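# Hang the lantern on the rail by its red wire

## Task

Suspend the lantern from the rail using its red wire, so that it hangs freely and does not touch the table.

## Robot and tools

Robot: two arms, left_arm and right_arm, each ending in a two-finger parallel gripper. Base poses in the scene frame: left_arm (-0.034, +0.454, 0) m, quat_wxyz (+1.000, 0, 0, +0.007); right_arm (-0.066, -0.429, 0) m, quat_wxyz (+1.000, 0, 0, -0.012). Scene frame: origin at table-top height midway between the nominal bases, +z up, +x out across the table, left_arm on the +y side (not necessarily the left of an image).

Frames: each arm reports end_effector_position (m) and end_effector_quat_wxyz in its own base frame. Fixed cameras and the table use the scene frame. Commanded offsets run along the current Hand target's own axes: gripper +z points along the fingers, y is the opening direction, +x points toward a block jutting about 10 cm from the last joint's axis. end_effector_position is the point between the pads when shut; fingertips reach about 19 mm past it when closed, 6 mm when fully open.

Row format (used by execute_actions and move): 18 numbers, each in [-1, 1], always for both arms: left dx, dy, dz, rx, ry, rz, gripper position, force_limit, speed, then the same nine for the right arm. The six pose numbers are an offset, not a pose: they count from that arm's Hand target as it was when the action or move began. 1.0 equals 0.6 m or 180 degrees; rx, ry, rz form a single rotation vector. All six at 0 re-requests the present Hand target. Gripper numbers are absolute commands; a 0 is a real command, so resend the previous values to leave a gripper alone.

Gripper: position +1 = fully open (85 mm); pads touch near -0.8; -1 closes until blocked. speed sets finger travel, roughly 20 mm/s at -1, 85 at 0, 150 at +1. force_limit with speed sets grip: a slow close on a 40 mm hard part gives about 30 N per pad at force_limit -1 and 100 N at +1; closing from a centimetre or more wider than the part gives about 120 to 135 N at speed 0 and 200 to 245 N at +1. Both start at +1. Changed force_limit or speed only take effect once position changes by at least 0.01. To grip, send -1, keep sending it, and look for object_status 2 (0 moving, 1 blocked while opening, 2 blocked while closing, 3 reached target or pads met). position_measured is in counts: 3 open, about 78 = 60 mm, 130 = 40 mm, 180 = 20 mm, 230 pads meeting.

execute_actions: actions = a list of actions; each action is a list of up to 15 rows, one per 1/30 s step, lasting 0.5 s; a short list repeats its final row. Every row is measured from the action's starting Hand target, and each new action starts from wherever the Hand target then stands. cameras: list of names, ["all"], or []. Images come back only with an empty actions list or when requested.

move: target = one row or a list of up to 15 rows, all offsets from the same starting Hand targets. Straight-line paths, no obstacle avoidance. speed in m/s, 0.002 to 1, default 0.25 (turning up to twice that in rad/s), one value or one per target. blend in m, one value or per target; 0 means halt at each target. stop_force in N, 12 to 80, shared by both arms: an arm's path ends when its estimated push against its travel exceeds that; it then keeps pressing, so go slowly and with small values; it is unreliable when the gripper rotates; omit it when backing off a contact. zero (boolean, only with stop_force; default true) re-zeros the force estimate before the move. blocking=false returns after about 0.5 s while the move continues (not allowed with stop_force). A move lasts between 0.5 s and 10 s. The result adds a "move:" line: done, off_target, moving, held, fault, with limits=paced (pose clipped) or limits=held (steps withheld).

wait: seconds, 0 to 10; arms keep their last command. stop: brakes a running move (fingers continue). zoom_image: camera plus region [x0, y0, x1, y1] in image pixels, at most 504 by 504, from the newest images only. finished_scene: scene = the current scene's number; irreversible, and the goal must persist with the robot let go.

Controller: each step, the commanded pose is clipped to within 70 mm and 16 degrees of the measured gripper pose. Hand target in the result is the last commanded pose after clipping; the gripper may settle short of it, and the next command, even all zeros, requests it again. A clearance check holds back commands that bring the arms too near each other (fingers excepted). Joint ranges (rad): waist -3.491 to 3.491, shoulder -3.140 to 3.140, elbow -1.187 to 4.328, forearm roll -3.316 to 3.316, wrist pitch -3.140 to 3.140, wrist roll -3.927 to 3.927.

Result lines: end-effector pose, Hand target, Tool commands, object_status, position_measured, Joint velocities ("within noise" when idle), Flange force (force on the gripper along its own x y z, including held weight; noisy; "no reading" near singular poses), MOTOR HOT, OVER-TEMPERATURE FAULT.

Cameras (896x504 each): cam_high, cam_low, cam_pegs, cam_rail, cam_left_wrist, cam_right_wrist; calibration was supplied, fixed cameras may be off by up to about 2.3 degrees and 9 mm, and wrist-camera images can lag during motion.

Avoid: contact torque reaching 140 N m (waist, shoulder, elbow) or 35.2 N m (wrist joints), or 150 N outside force on an arm, which freezes it for 10 s. The arms are stiff, so commanding even slightly past a firm contact can trigger that. Do not let the arms bump or squeeze each other's fingers. Do not drop, fling, slam or hard-press anything, squeeze hard on a part still resting on something, or let anything leave the table. Long loaded holds, outstretched poses and pushing at unreachable targets overheat motors and cause a 30 to 60 s stop. Loose objects may occasionally get nudged.

Each tool is called after "Call:" in YAML: its name, and indented under it one key for each argument.

## Session

Call:
execute_actions:
  actions: []

Scene clock: 0.00 s.
left_arm: end_effector_position=(+0.2823, -0.1963, +0.3419) position_measured=3 object_status=3 end_effector_quat_wxyz=(+0.523, +0.503, -0.592, +0.350) | right_arm: end_effector_position=(+0.5335, -0.1593, +0.2820) position_measured=3 object_status=3 end_effector_quat_wxyz=(+0.024, -0.492, +0.869, -0.045)
Joint positions: left_arm=[0.479 -0.075 -0.742 0.888 -1.98 0.787] | right_arm=[-0.024 0.196 0.193 0.054 -1.481 1.051]
Joint velocities: within noise
Flange force (N): no reading
Hand target: left_arm +0.2823, -0.1963, +0.3419; +0.523, +0.503, -0.592, +0.350 | right_arm +0.5335, -0.1593, +0.2820; +0.024, -0.492, +0.869, -0.045
Tool commands: left_gripper/position=+1.0 left_gripper/force_limit=+1.0 left_gripper/speed=+1.0 right_gripper/position=+1.0 right_gripper/force_limit=+1.0 right_gripper/speed=+1.0

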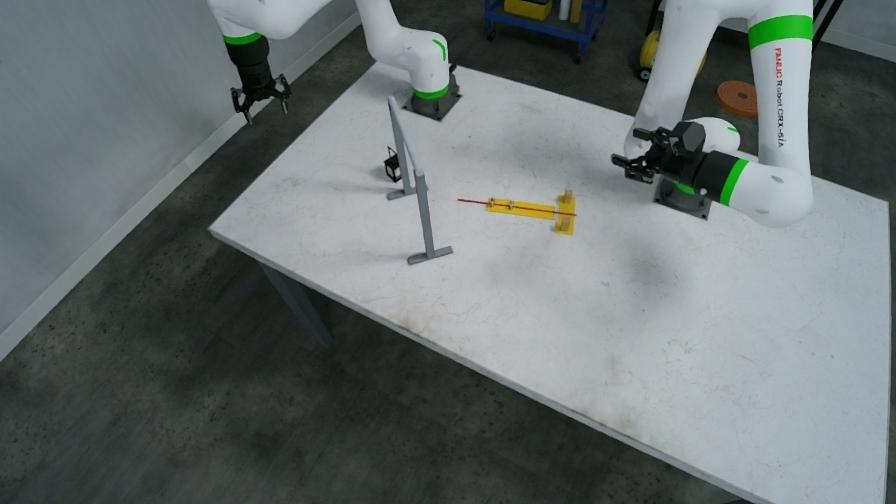

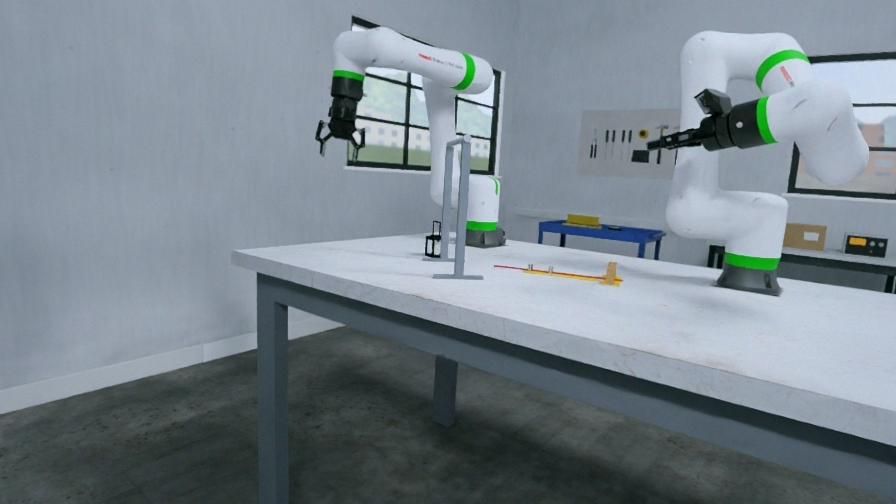

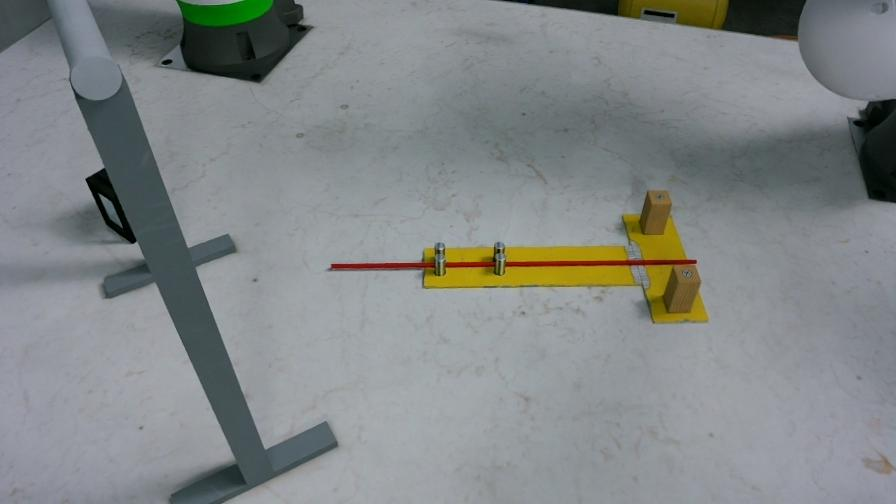

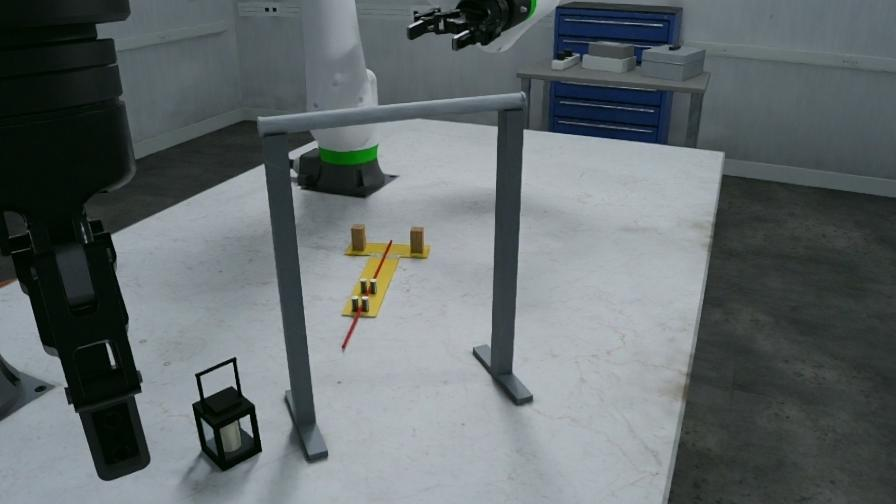

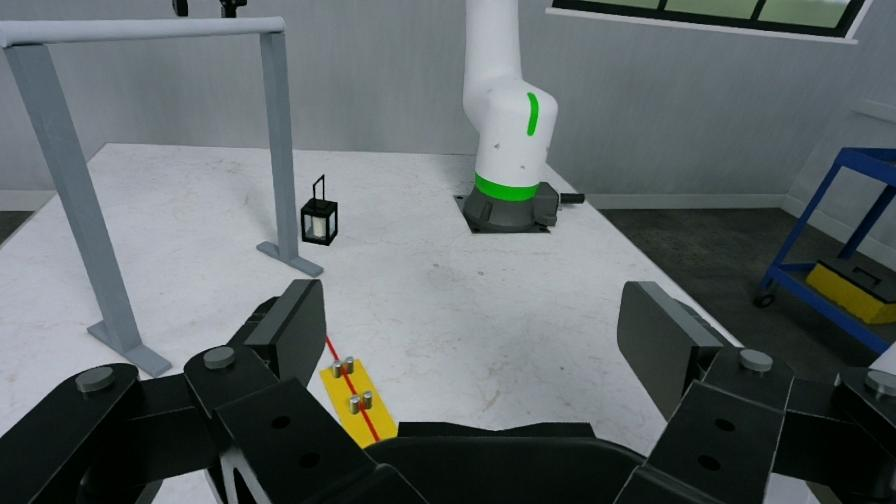

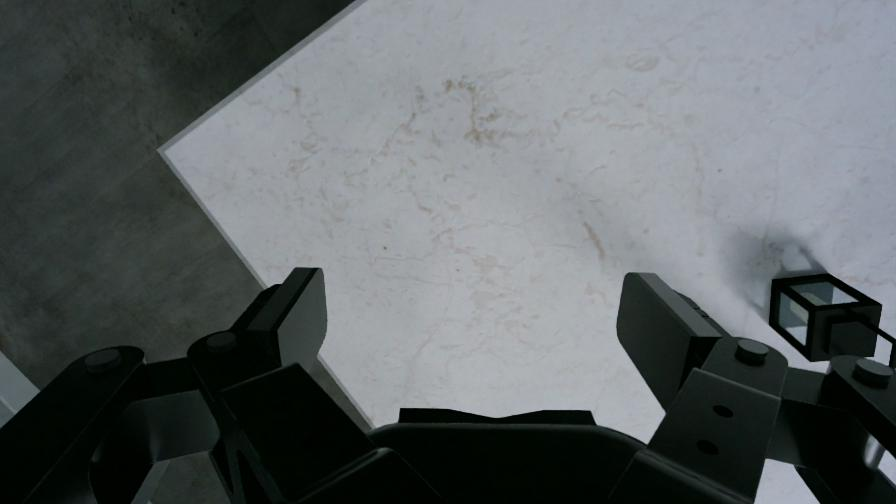

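Call:
zoom_image:
  camera: "cam_pegs"
  region: [310, 170, 530, 340]

Call:
zoom_image:
  camera: "cam_pegs"
  region: [530, 170, 730, 340]

Call:
zoom_image:
  camera: "cam_rail"
  region: [150, 330, 350, 490]

Call:
zoom_image:
  camera: "cam_rail"
  region: [320, 220, 460, 360]

Call:
zoom_image:
  camera: "cam_low"
  region: [400, 130, 640, 300]

Call:
zoom_image:
  camera: "cam_high"
  region: [370, 90, 600, 280]

Scaled by 2.291.

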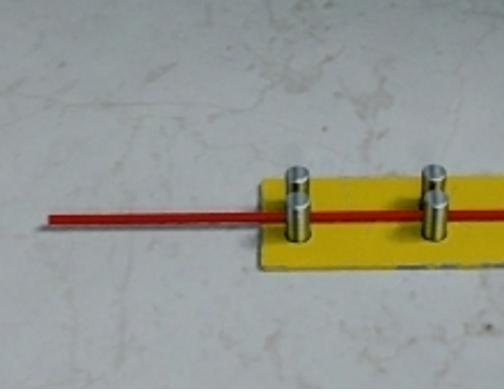

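Scaled by 2.520.

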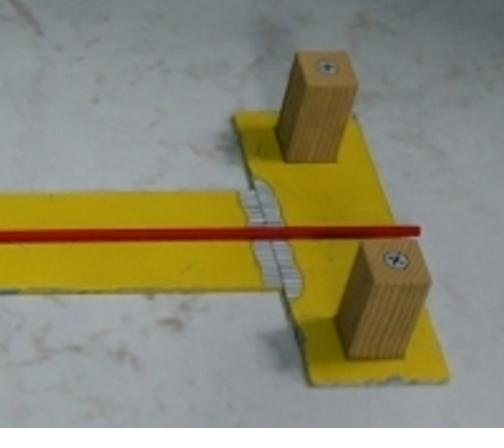

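Scaled by 2.520.

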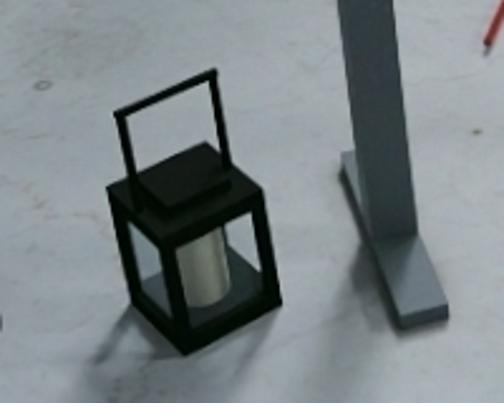

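Scaled by 3.600.

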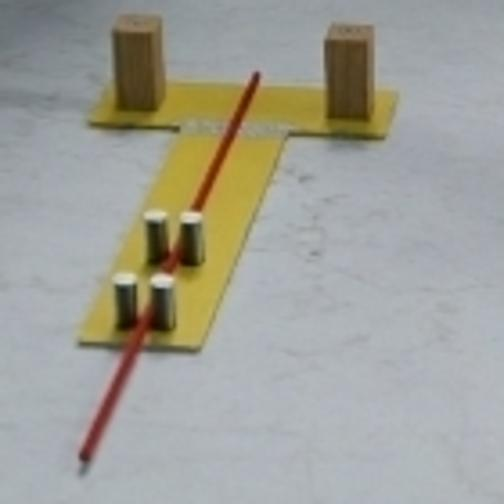

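Scaled by 2.100.

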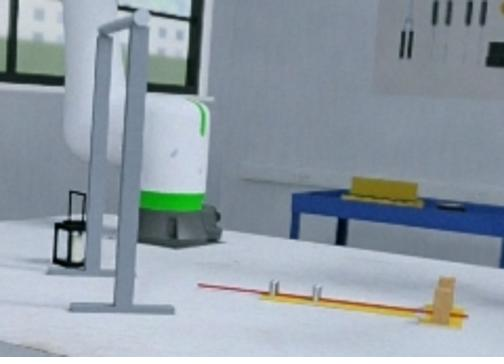

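Scaled by 2.191.

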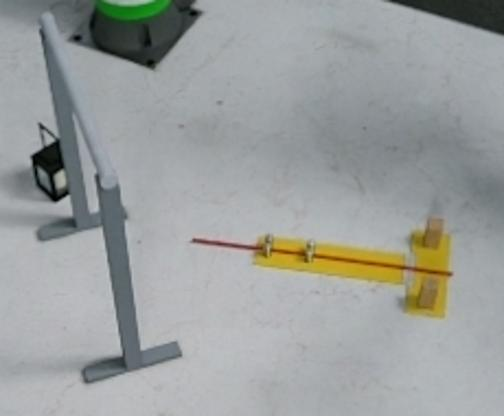

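Call:
move:
  target:
    - [0,0,0,0,0,0,1,1,1,0.0223,0.4967,-0.1145,0,0,0,1,1,1]
    - [0,0,0,0,0,0,1,1,1,-0.4003,0.7662,-0.1097,-0.0302,-0.0145,-0.269,1,1,1]
    - [0,0,0,0,0,0,1,1,1,-0.565,0.7017,-0.0198,-0.0302,-0.0145,-0.269,1,1,1]
  blend: [0.05,0.05,0]
  speed: 0.2
  cameras: ["all"]

Scene clock: 72.10 s.
left_arm: end_effector_position=(+0.2823, -0.1963, +0.3419) position_measured=3 object_status=3 end_effector_quat_wxyz=(+0.523, +0.503, -0.592, +0.350) | right_arm: end_effector_position=(+0.3482, +0.3477, +0.2498) position_measured=3 object_status=3 end_effector_quat_wxyz=(+0.000, +0.806, -0.592, +0.000)
Joint positions: left_arm=[0.479 -0.075 -0.742 0.888 -1.98 0.787] | right_arm=[1.052 0.112 0.042 0 -1.501 0.823]
Flange force (N): left_arm=[-1.3 0.5 -1.4] | right_arm=[4.4 -4.7 -3.3]
Hand target: left_arm +0.2823, -0.1963, +0.3419; +0.523, +0.503, -0.592, +0.350 | right_arm +0.3482, +0.3476, +0.2498; +0.000, +0.806, -0.592, +0.000
Off the commanded pose: left_arm 0.000 m, 0 deg | right_arm 0.000 m, 0 deg.
move: done
camera_calibration:
cam_right_wrist: T_world_to_cam=[[-0.949316, -0.314291, 0.00440499, 0.441924], [-0.292624, 0.888812, 0.352682, -0.281856], [-0.11476, 0.333518, -0.935733, 0.284764], [0, 0, 0, 1]] pos_world=[0.369727, 0.294436, 0.363922]

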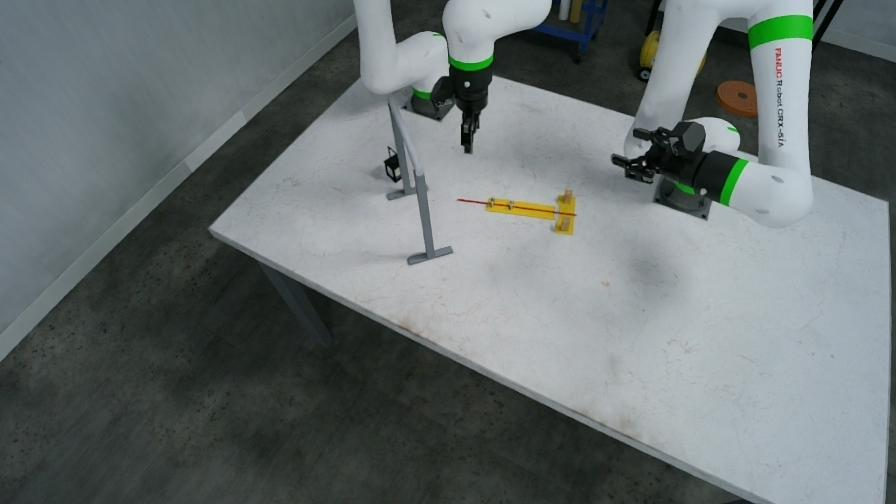

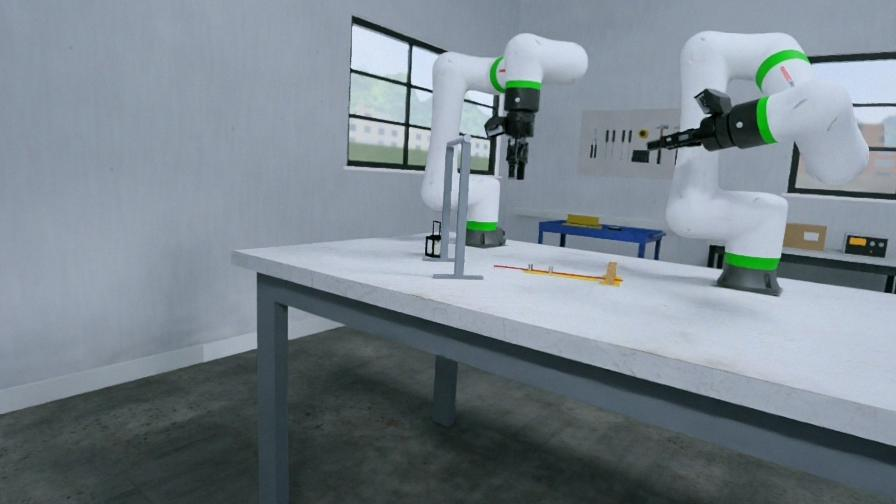

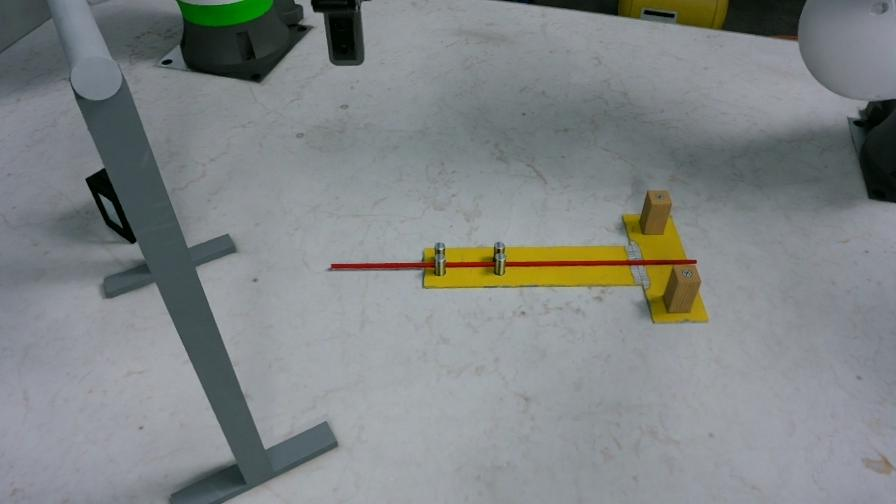

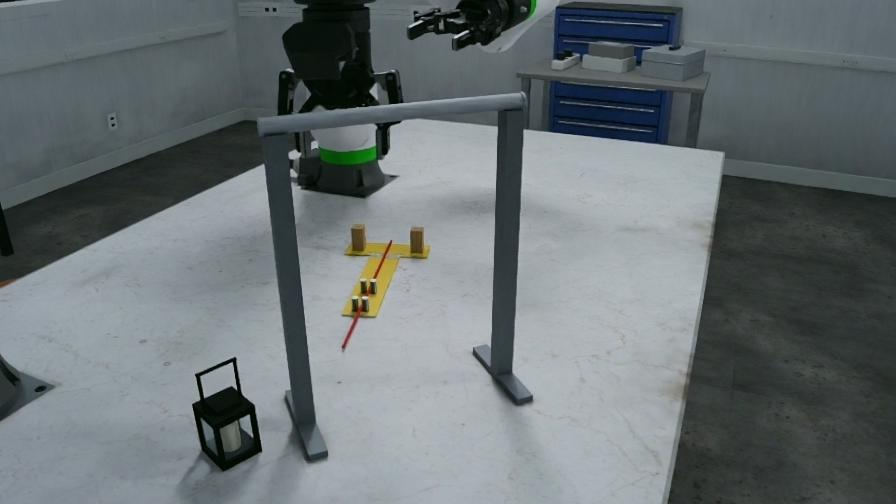

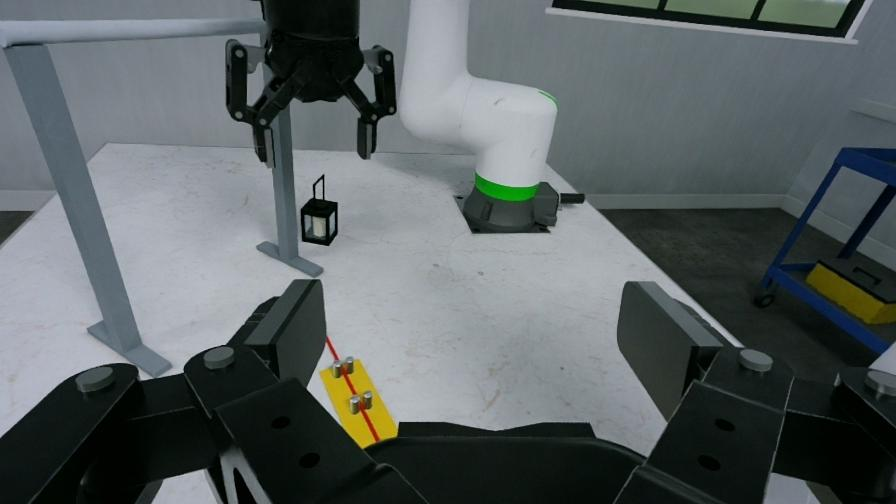

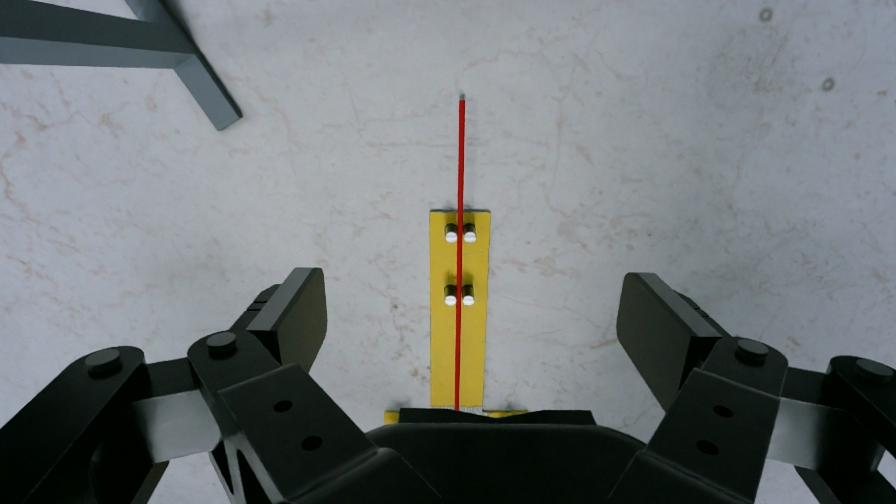

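Call:
zoom_image:
  camera: "cam_right_wrist"
  region: [360, 80, 560, 240]

Call:
zoom_image:
  camera: "cam_right_wrist"
  region: [380, 200, 540, 320]

Scaled by 2.520.

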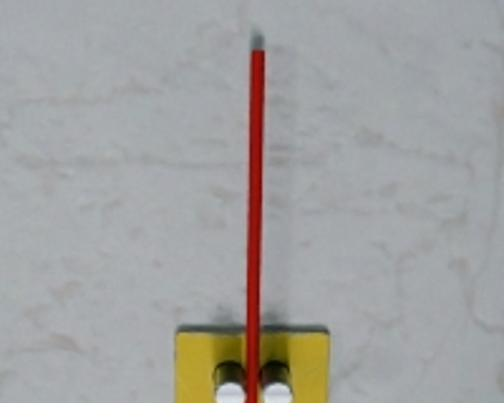

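Scaled by 3.150.

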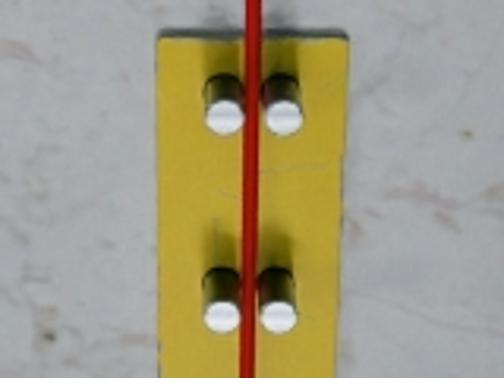

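Call:
move:
  target: [0,0,0,0,0,0,1,1,1,0.0381,0.0172,0.2497,0,0,0,-0.2,0,0]
  speed: 0.15
  cameras: ["all"]

Scene clock: 91.80 s.
left_arm: end_effector_position=(+0.2823, -0.1963, +0.3419) position_measured=3 object_status=3 end_effector_quat_wxyz=(+0.523, +0.503, -0.592, +0.350) | right_arm: end_effector_position=(+0.3451, +0.3226, +0.1000) position_measured=154 object_status=3 end_effector_quat_wxyz=(+0.000, +0.806, -0.592, +0.000)
Joint positions: left_arm=[0.479 -0.075 -0.742 0.888 -1.98 0.787] | right_arm=[1.03 0.154 -0.272 0 -1.145 0.845]
Flange force (N): left_arm=[-1.3 1.1 -1.6] | right_arm=[4.7 -5.1 -3.8]
Hand target: left_arm +0.2823, -0.1963, +0.3419; +0.523, +0.503, -0.592, +0.350 | right_arm +0.3451, +0.3226, +0.1000; +0.000, +0.806, -0.592, +0.000
Off the commanded pose: left_arm 0.000 m, 0 deg | right_arm 0.000 m, 0 deg.
move: done
camera_calibration:
cam_right_wrist: T_world_to_cam=[[-0.949311, -0.314305, 0.00453452, 0.431853], [-0.2926, 0.888842, 0.352627, -0.207687], [-0.114863, 0.333426, -0.935753, 0.152652], [0, 0, 0, 1]] pos_world=[0.366727, 0.269436, 0.214123]

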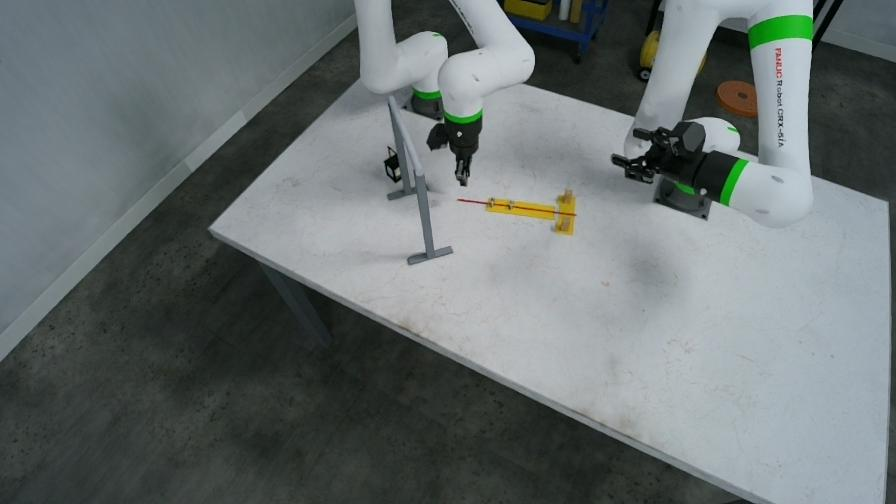

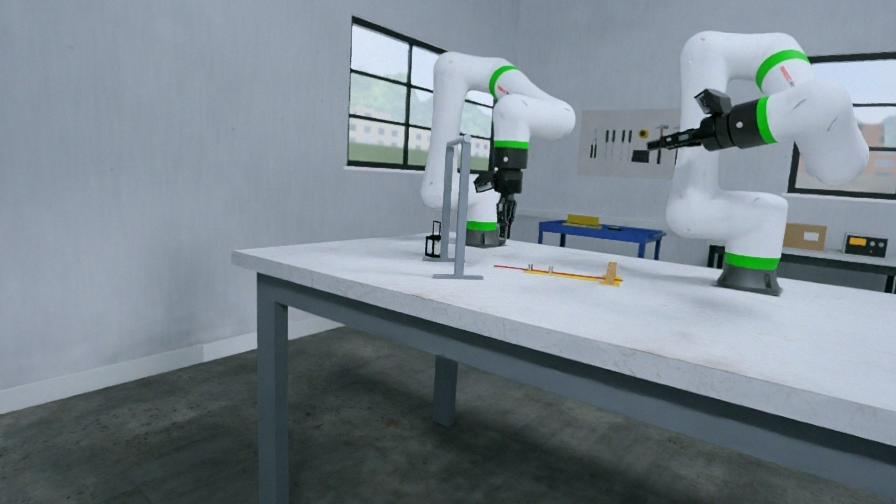

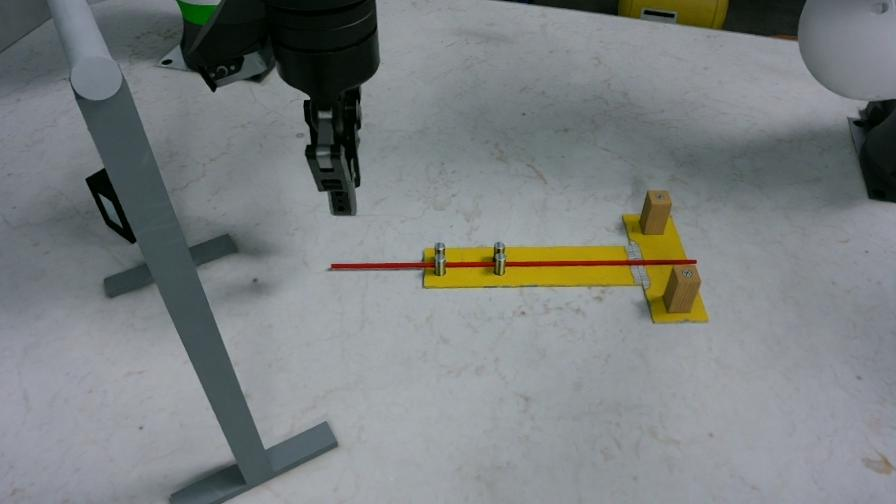

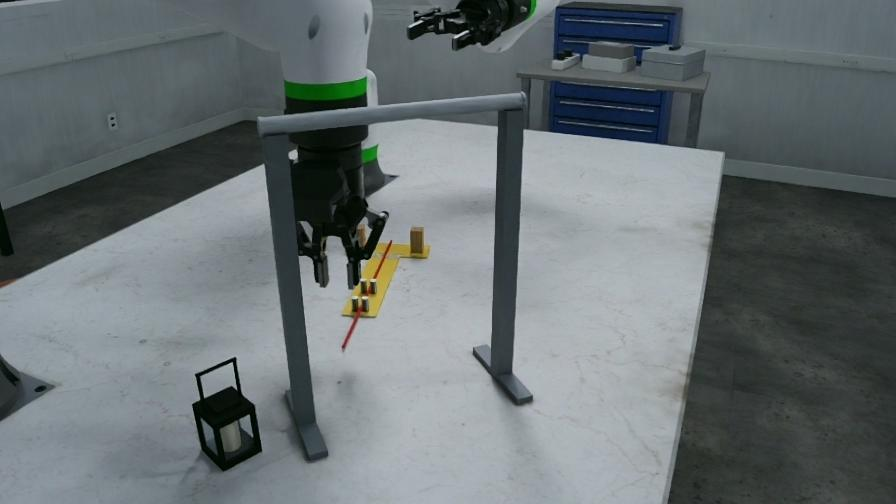

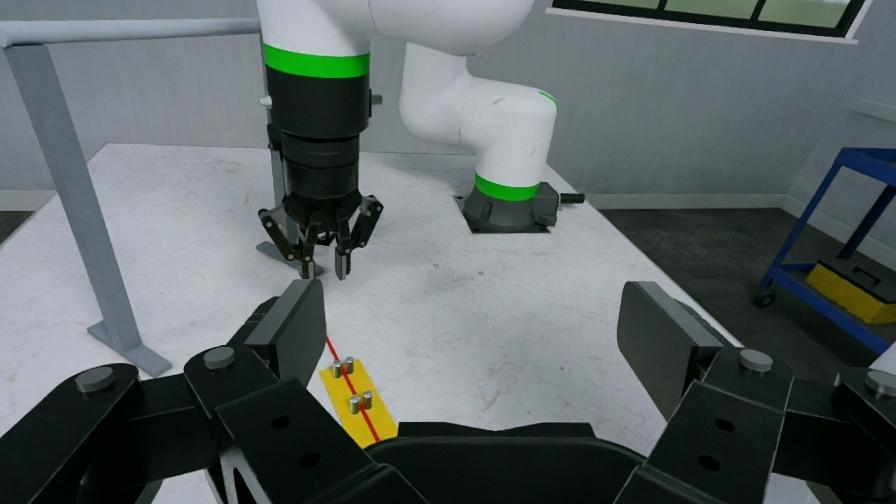

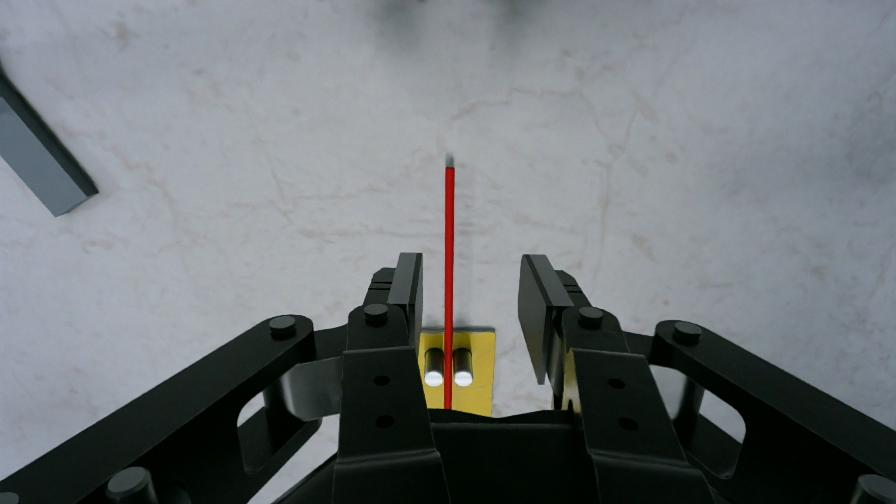

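Call:
move:
  target: [0,0,0,0,0,0,1,1,1,0,-0.0067,0.1083,0,0,0,-0.2,0,0]
  speed: 0.1
  cameras: ["cam_pegs","cam_right_wrist","cam_rail"]

Call:
zoom_image:
  camera: "cam_pegs"
  region: [290, 180, 470, 300]

Call:
zoom_image:
  camera: "cam_right_wrist"
  region: [350, 120, 590, 320]

Scene clock: 104.70 s.
left_arm: end_effector_position=(+0.2823, -0.1963, +0.3419) position_measured=3 object_status=3 end_effector_quat_wxyz=(+0.523, +0.503, -0.592, +0.350) | right_arm: end_effector_position=(+0.3489, +0.3238, +0.0350) position_measured=154 object_status=3 end_effector_quat_wxyz=(+0.000, +0.806, -0.592, +0.000)
Joint positions: left_arm=[0.479 -0.075 -0.742 0.888 -1.98 0.787] | right_arm=[1.025 0.242 -0.337 0 -0.992 0.851]
Flange force (N): left_arm=[-1.0 1.0 -1.6] | right_arm=[4.9 -4.8 -3.3]
Hand target: left_arm +0.2823, -0.1963, +0.3419; +0.523, +0.503, -0.592, +0.350 | right_arm +0.3489, +0.3238, +0.0350; +0.000, +0.806, -0.592, +0.000
Off the commanded pose: left_arm 0.000 m, 0 deg | right_arm 0.000 m, 0 deg.
move: done
camera_calibration:
cam_right_wrist: T_world_to_cam=[[-0.949328, -0.314253, 0.00465691, 0.435979], [-0.292507, 0.888862, 0.352653, -0.184706], [-0.114962, 0.333422, -0.935742, 0.0919233], [0, 0, 0, 1]] pos_world=[0.370427, 0.270536, 0.149123]
Images, in order (width x height): cam_pegs 896x504, cam_rail 896x504, cam_right_wrist 896x504.

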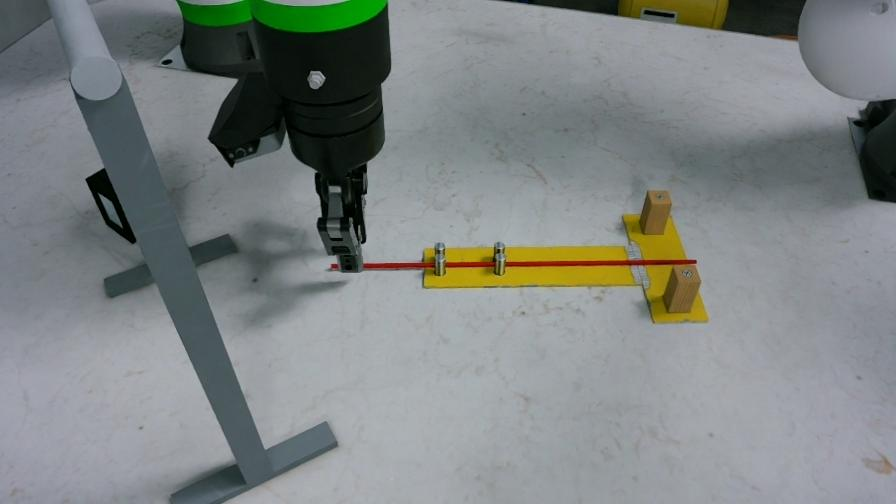

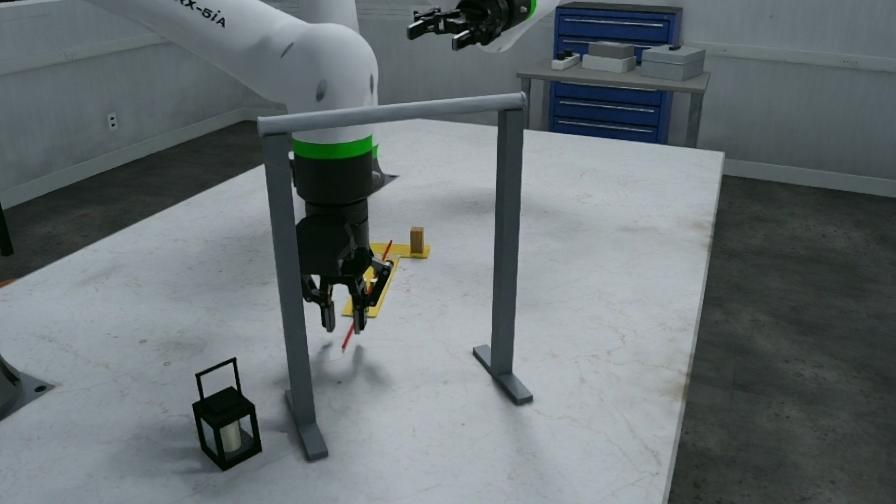

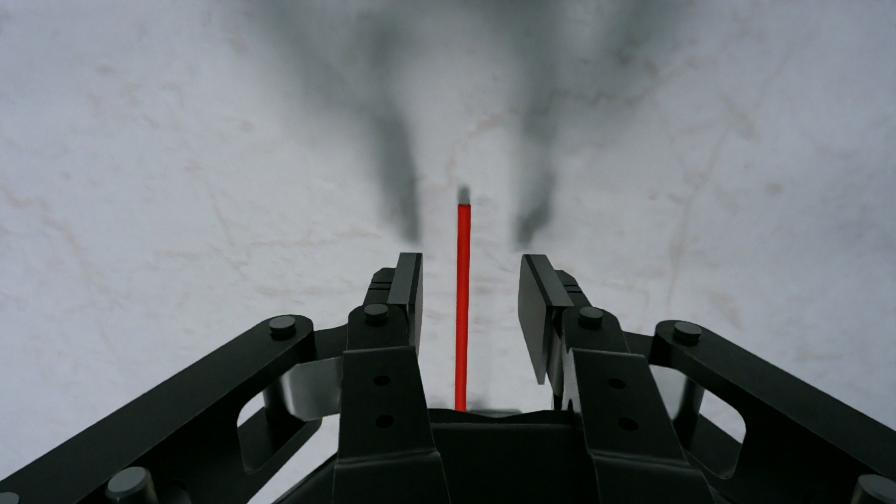

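Scaled by 2.800.

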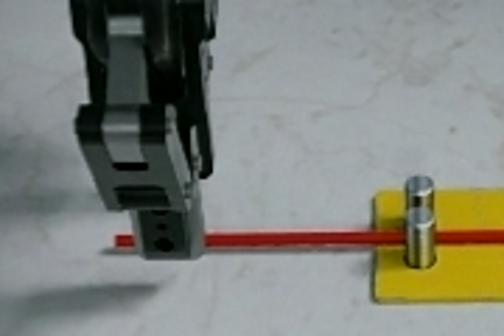

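Scaled by 2.100.

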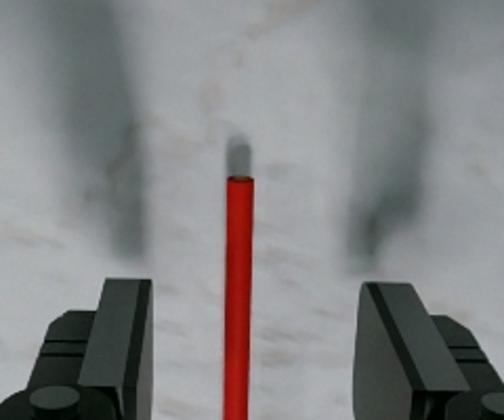

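Call:
move:
  target: [0,0,0,0,0,0,1,1,1,0,-0.004,0.0217,0,0,0,-0.2,0,0]
  speed: 0.03
  stop_force: 12
  cameras: ["cam_pegs","cam_right_wrist","cam_rail"]

Call:
zoom_image:
  camera: "cam_pegs"
  region: [290, 200, 470, 300]

Call:
zoom_image:
  camera: "cam_rail"
  region: [290, 250, 410, 370]

Scene clock: 112.53 s.
left_arm: end_effector_position=(+0.2823, -0.1963, +0.3419) position_measured=3 object_status=3 end_effector_quat_wxyz=(+0.523, +0.503, -0.592, +0.350) | right_arm: end_effector_position=(+0.3512, +0.3245, +0.0220) position_measured=154 object_status=3 end_effector_quat_wxyz=(+0.000, +0.806, -0.592, +0.000)
Joint positions: left_arm=[0.479 -0.075 -0.742 0.888 -1.98 0.787] | right_arm=[1.021 0.266 -0.343 0 -0.962 0.854]
Flange force (N): left_arm=[-0.8 0.7 -1.5] | right_arm=[5.1 -4.4 -3.5]
Hand target: left_arm +0.2823, -0.1963, +0.3419; +0.523, +0.503, -0.592, +0.350 | right_arm +0.3512, +0.3245, +0.0220; +0.000, +0.806, -0.592, +0.000
Off the commanded pose: left_arm 0.000 m, 0 deg | right_arm 0.000 m, 0 deg.
move: done
camera_calibration:
cam_right_wrist: T_world_to_cam=[[-0.949307, -0.314316, 0.00456391, 0.43856], [-0.292611, 0.888871, 0.352543, -0.17999], [-0.114867, 0.333337, -0.935784, 0.0797939], [0, 0, 0, 1]] pos_world=[0.372827, 0.271236, 0.136123]
Images, in order (width x height): cam_pegs 896x504, cam_rail 896x504, cam_right_wrist 896x504.

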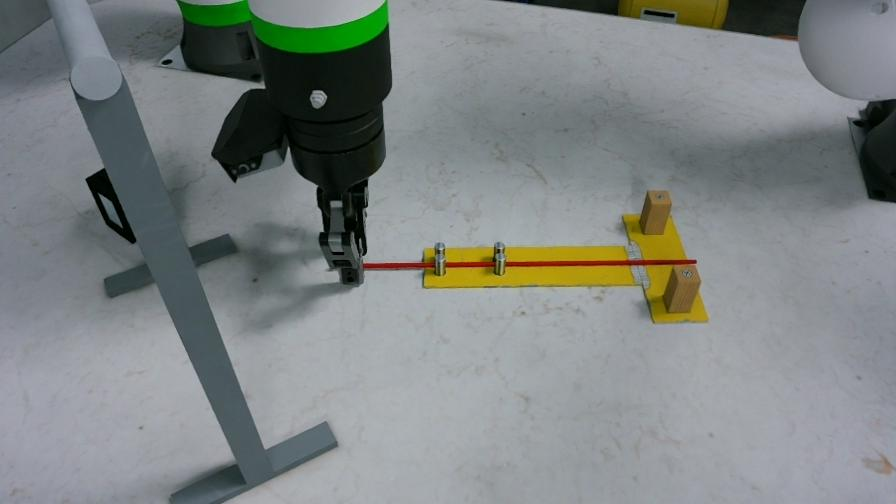

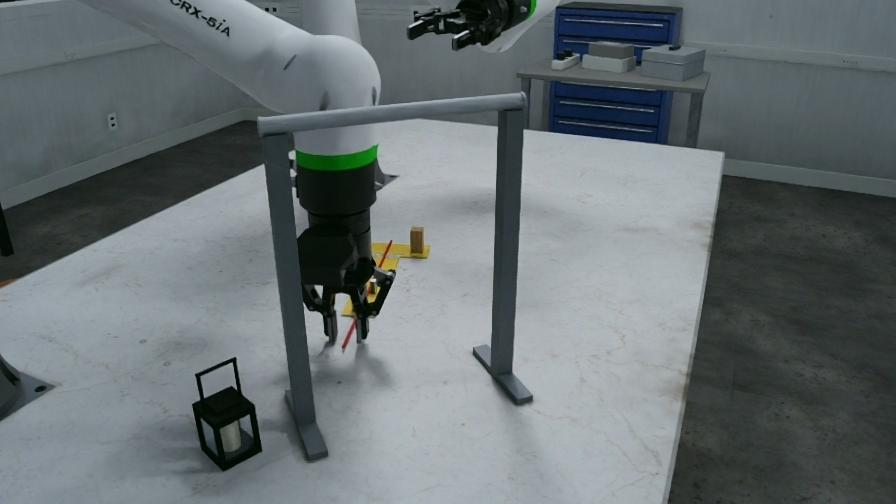

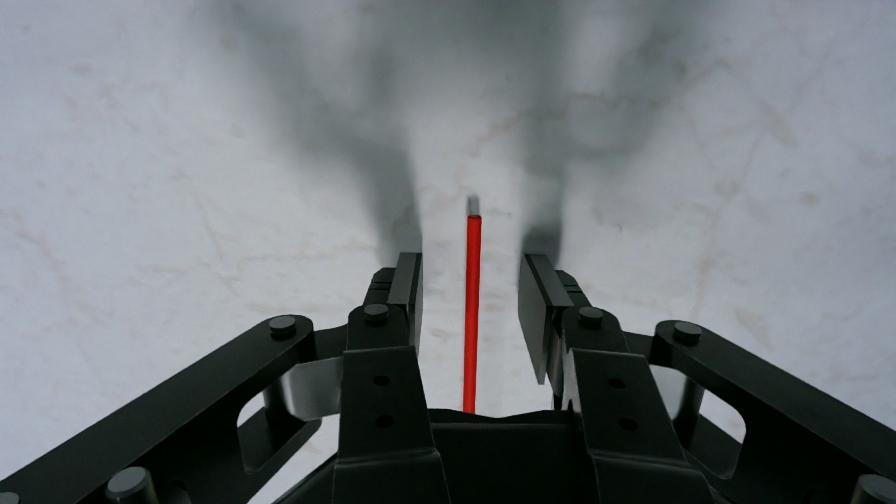

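Scaled by 2.800.

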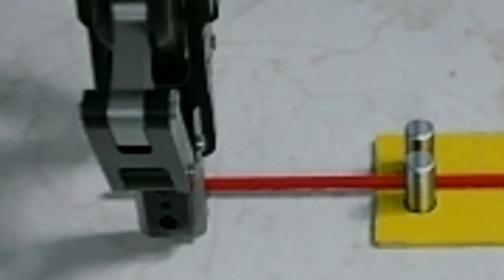

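Scaled by 4.200.

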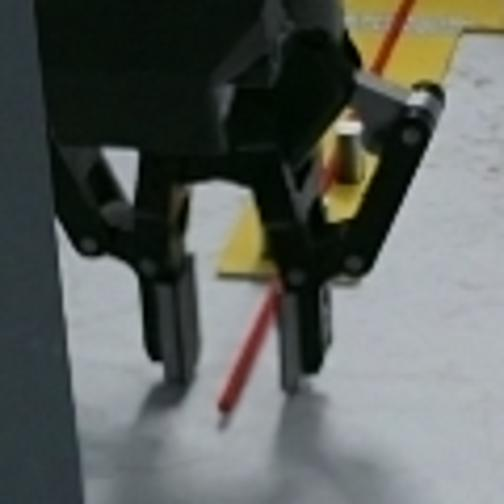

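Call:
move:
  target: [0,0,0,0,0,0,1,1,1,0,0,-0.0033,0,0,0,-0.65,-0.5,-0.5]
  speed: 0.03
  cameras: ["cam_right_wrist"]

Call:
move:
  target:
    - [0,0,0,0,0,0,1,1,1,-0.002,0.023,0,0,0,0.0556,-0.65,-0.5,-0.5]
    - [0,0,0,0,0,0,1,1,1,-0.008,0.045,0,0,0,0.1111,-0.65,-0.5,-0.5]
  speed: 0.04
  blend: [0.004,0]
  cameras: ["cam_pegs","cam_right_wrist","cam_rail"]

Scene clock: 133.07 s.
left_arm: end_effector_position=(+0.2823, -0.1963, +0.3419) position_measured=3 object_status=3 end_effector_quat_wxyz=(+0.523, +0.503, -0.592, +0.350) | right_arm: end_effector_position=(+0.3512, +0.3245, +0.0240) position_measured=211 object_status=0 end_effector_quat_wxyz=(+0.000, +0.806, -0.592, +0.000)
Joint positions: left_arm=[0.479 -0.075 -0.742 0.888 -1.98 0.787] | right_arm=[1.021 0.263 -0.342 0 -0.967 0.854]
Flange force (N): left_arm=[-0.7 0.2 -1.2] | right_arm=[4.5 -4.5 -3.5]
Hand target: left_arm +0.2823, -0.1963, +0.3419; +0.523, +0.503, -0.592, +0.350 | right_arm +0.3512, +0.3245, +0.0240; +0.000, +0.806, -0.592, +0.000
Off the commanded pose: left_arm 0.000 m, 0 deg | right_arm 0.000 m, 0 deg.
move: done
camera_calibration:
cam_right_wrist: T_world_to_cam=[[-0.949307, -0.314316, 0.00456391, 0.438552], [-0.292611, 0.888871, 0.352543, -0.180659], [-0.114867, 0.333337, -0.935784, 0.0815719], [0, 0, 0, 1]] pos_world=[0.372827, 0.271236, 0.138023]
Images, in order (width x height): cam_right_wrist 896x504.

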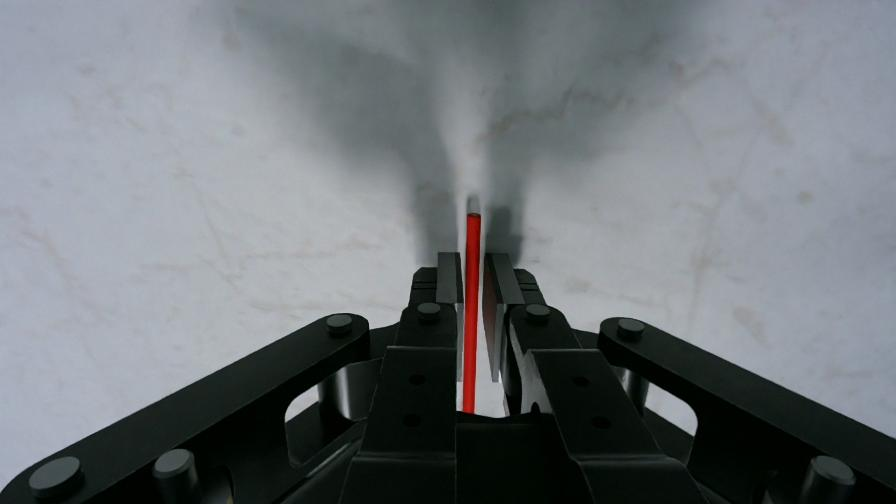

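Scene clock: 137.70 s.
left_arm: end_effector_position=(+0.2823, -0.1963, +0.3419) position_measured=3 object_status=3 end_effector_quat_wxyz=(+0.523, +0.503, -0.592, +0.350) | right_arm: end_effector_position=(+0.3240, +0.3210, +0.0240) position_measured=211 object_status=3 end_effector_quat_wxyz=(+0.000, +0.691, -0.723, +0.000)
Joint positions: left_arm=[0.479 -0.075 -0.742 0.888 -1.98 0.787] | right_arm=[1.07 0.214 -0.404 0 -0.953 0.457]
Flange force (N): left_arm=[-0.7 1.1 -1.4] | right_arm=[3.2 -6.9 -3.2]
Hand target: left_arm +0.2823, -0.1963, +0.3419; +0.523, +0.503, -0.592, +0.350 | right_arm +0.3240, +0.3210, +0.0240; +0.000, +0.691, -0.723, +0.000
Off the commanded pose: left_arm 0.000 m, 0 deg | right_arm 0.000 m, 0 deg.
move: done
camera_calibration:
cam_right_wrist: T_world_to_cam=[[-0.999561, 0.0293058, 0.00442398, 0.317572], [0.0289842, 0.935392, 0.352422, -0.304738], [0.00618983, 0.352395, -0.935831, 0.0343334], [0, 0, 0, 1]] pos_world=[0.326053, 0.263644, 0.138122]
Images, in order (width x height): cam_pegs 896x504, cam_rail 896x504, cam_right_wrist 896x504.

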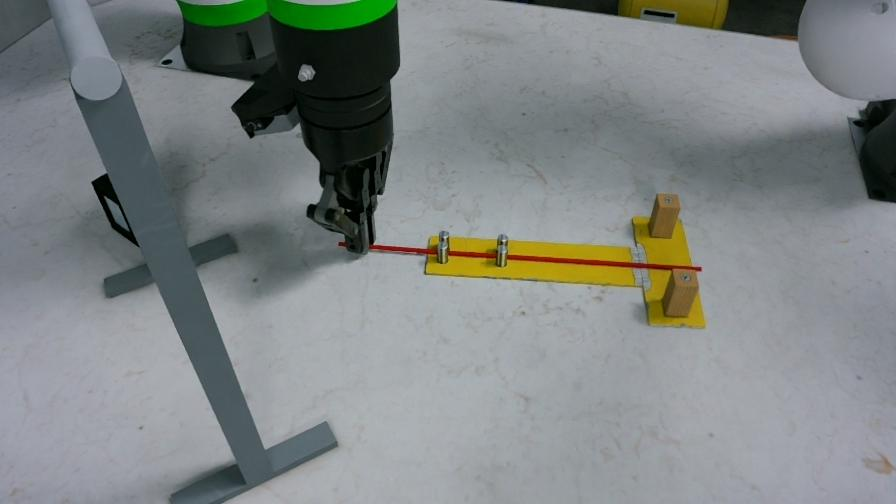

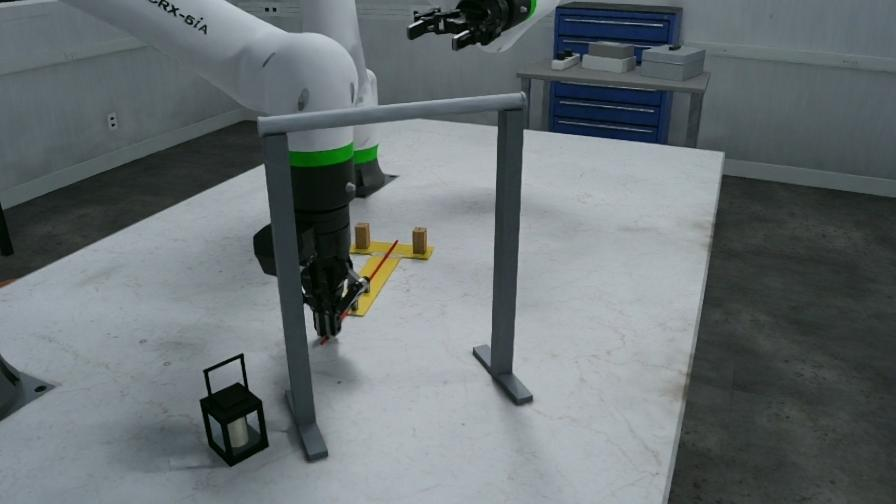

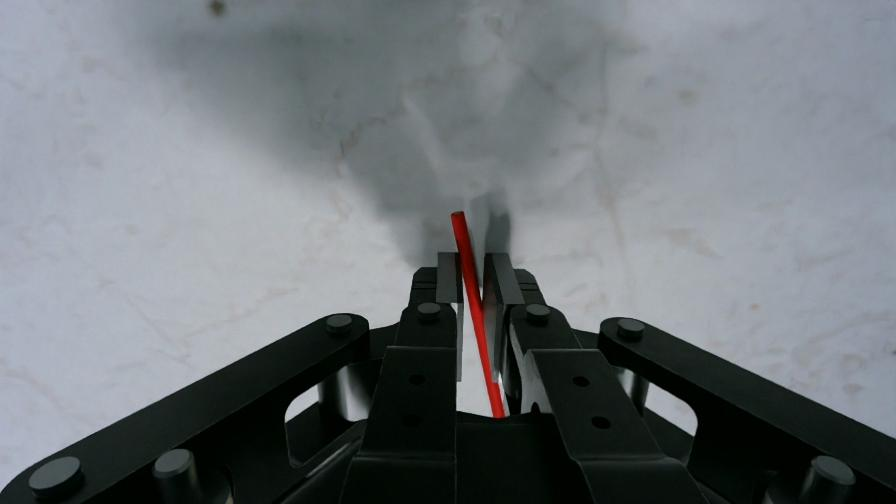

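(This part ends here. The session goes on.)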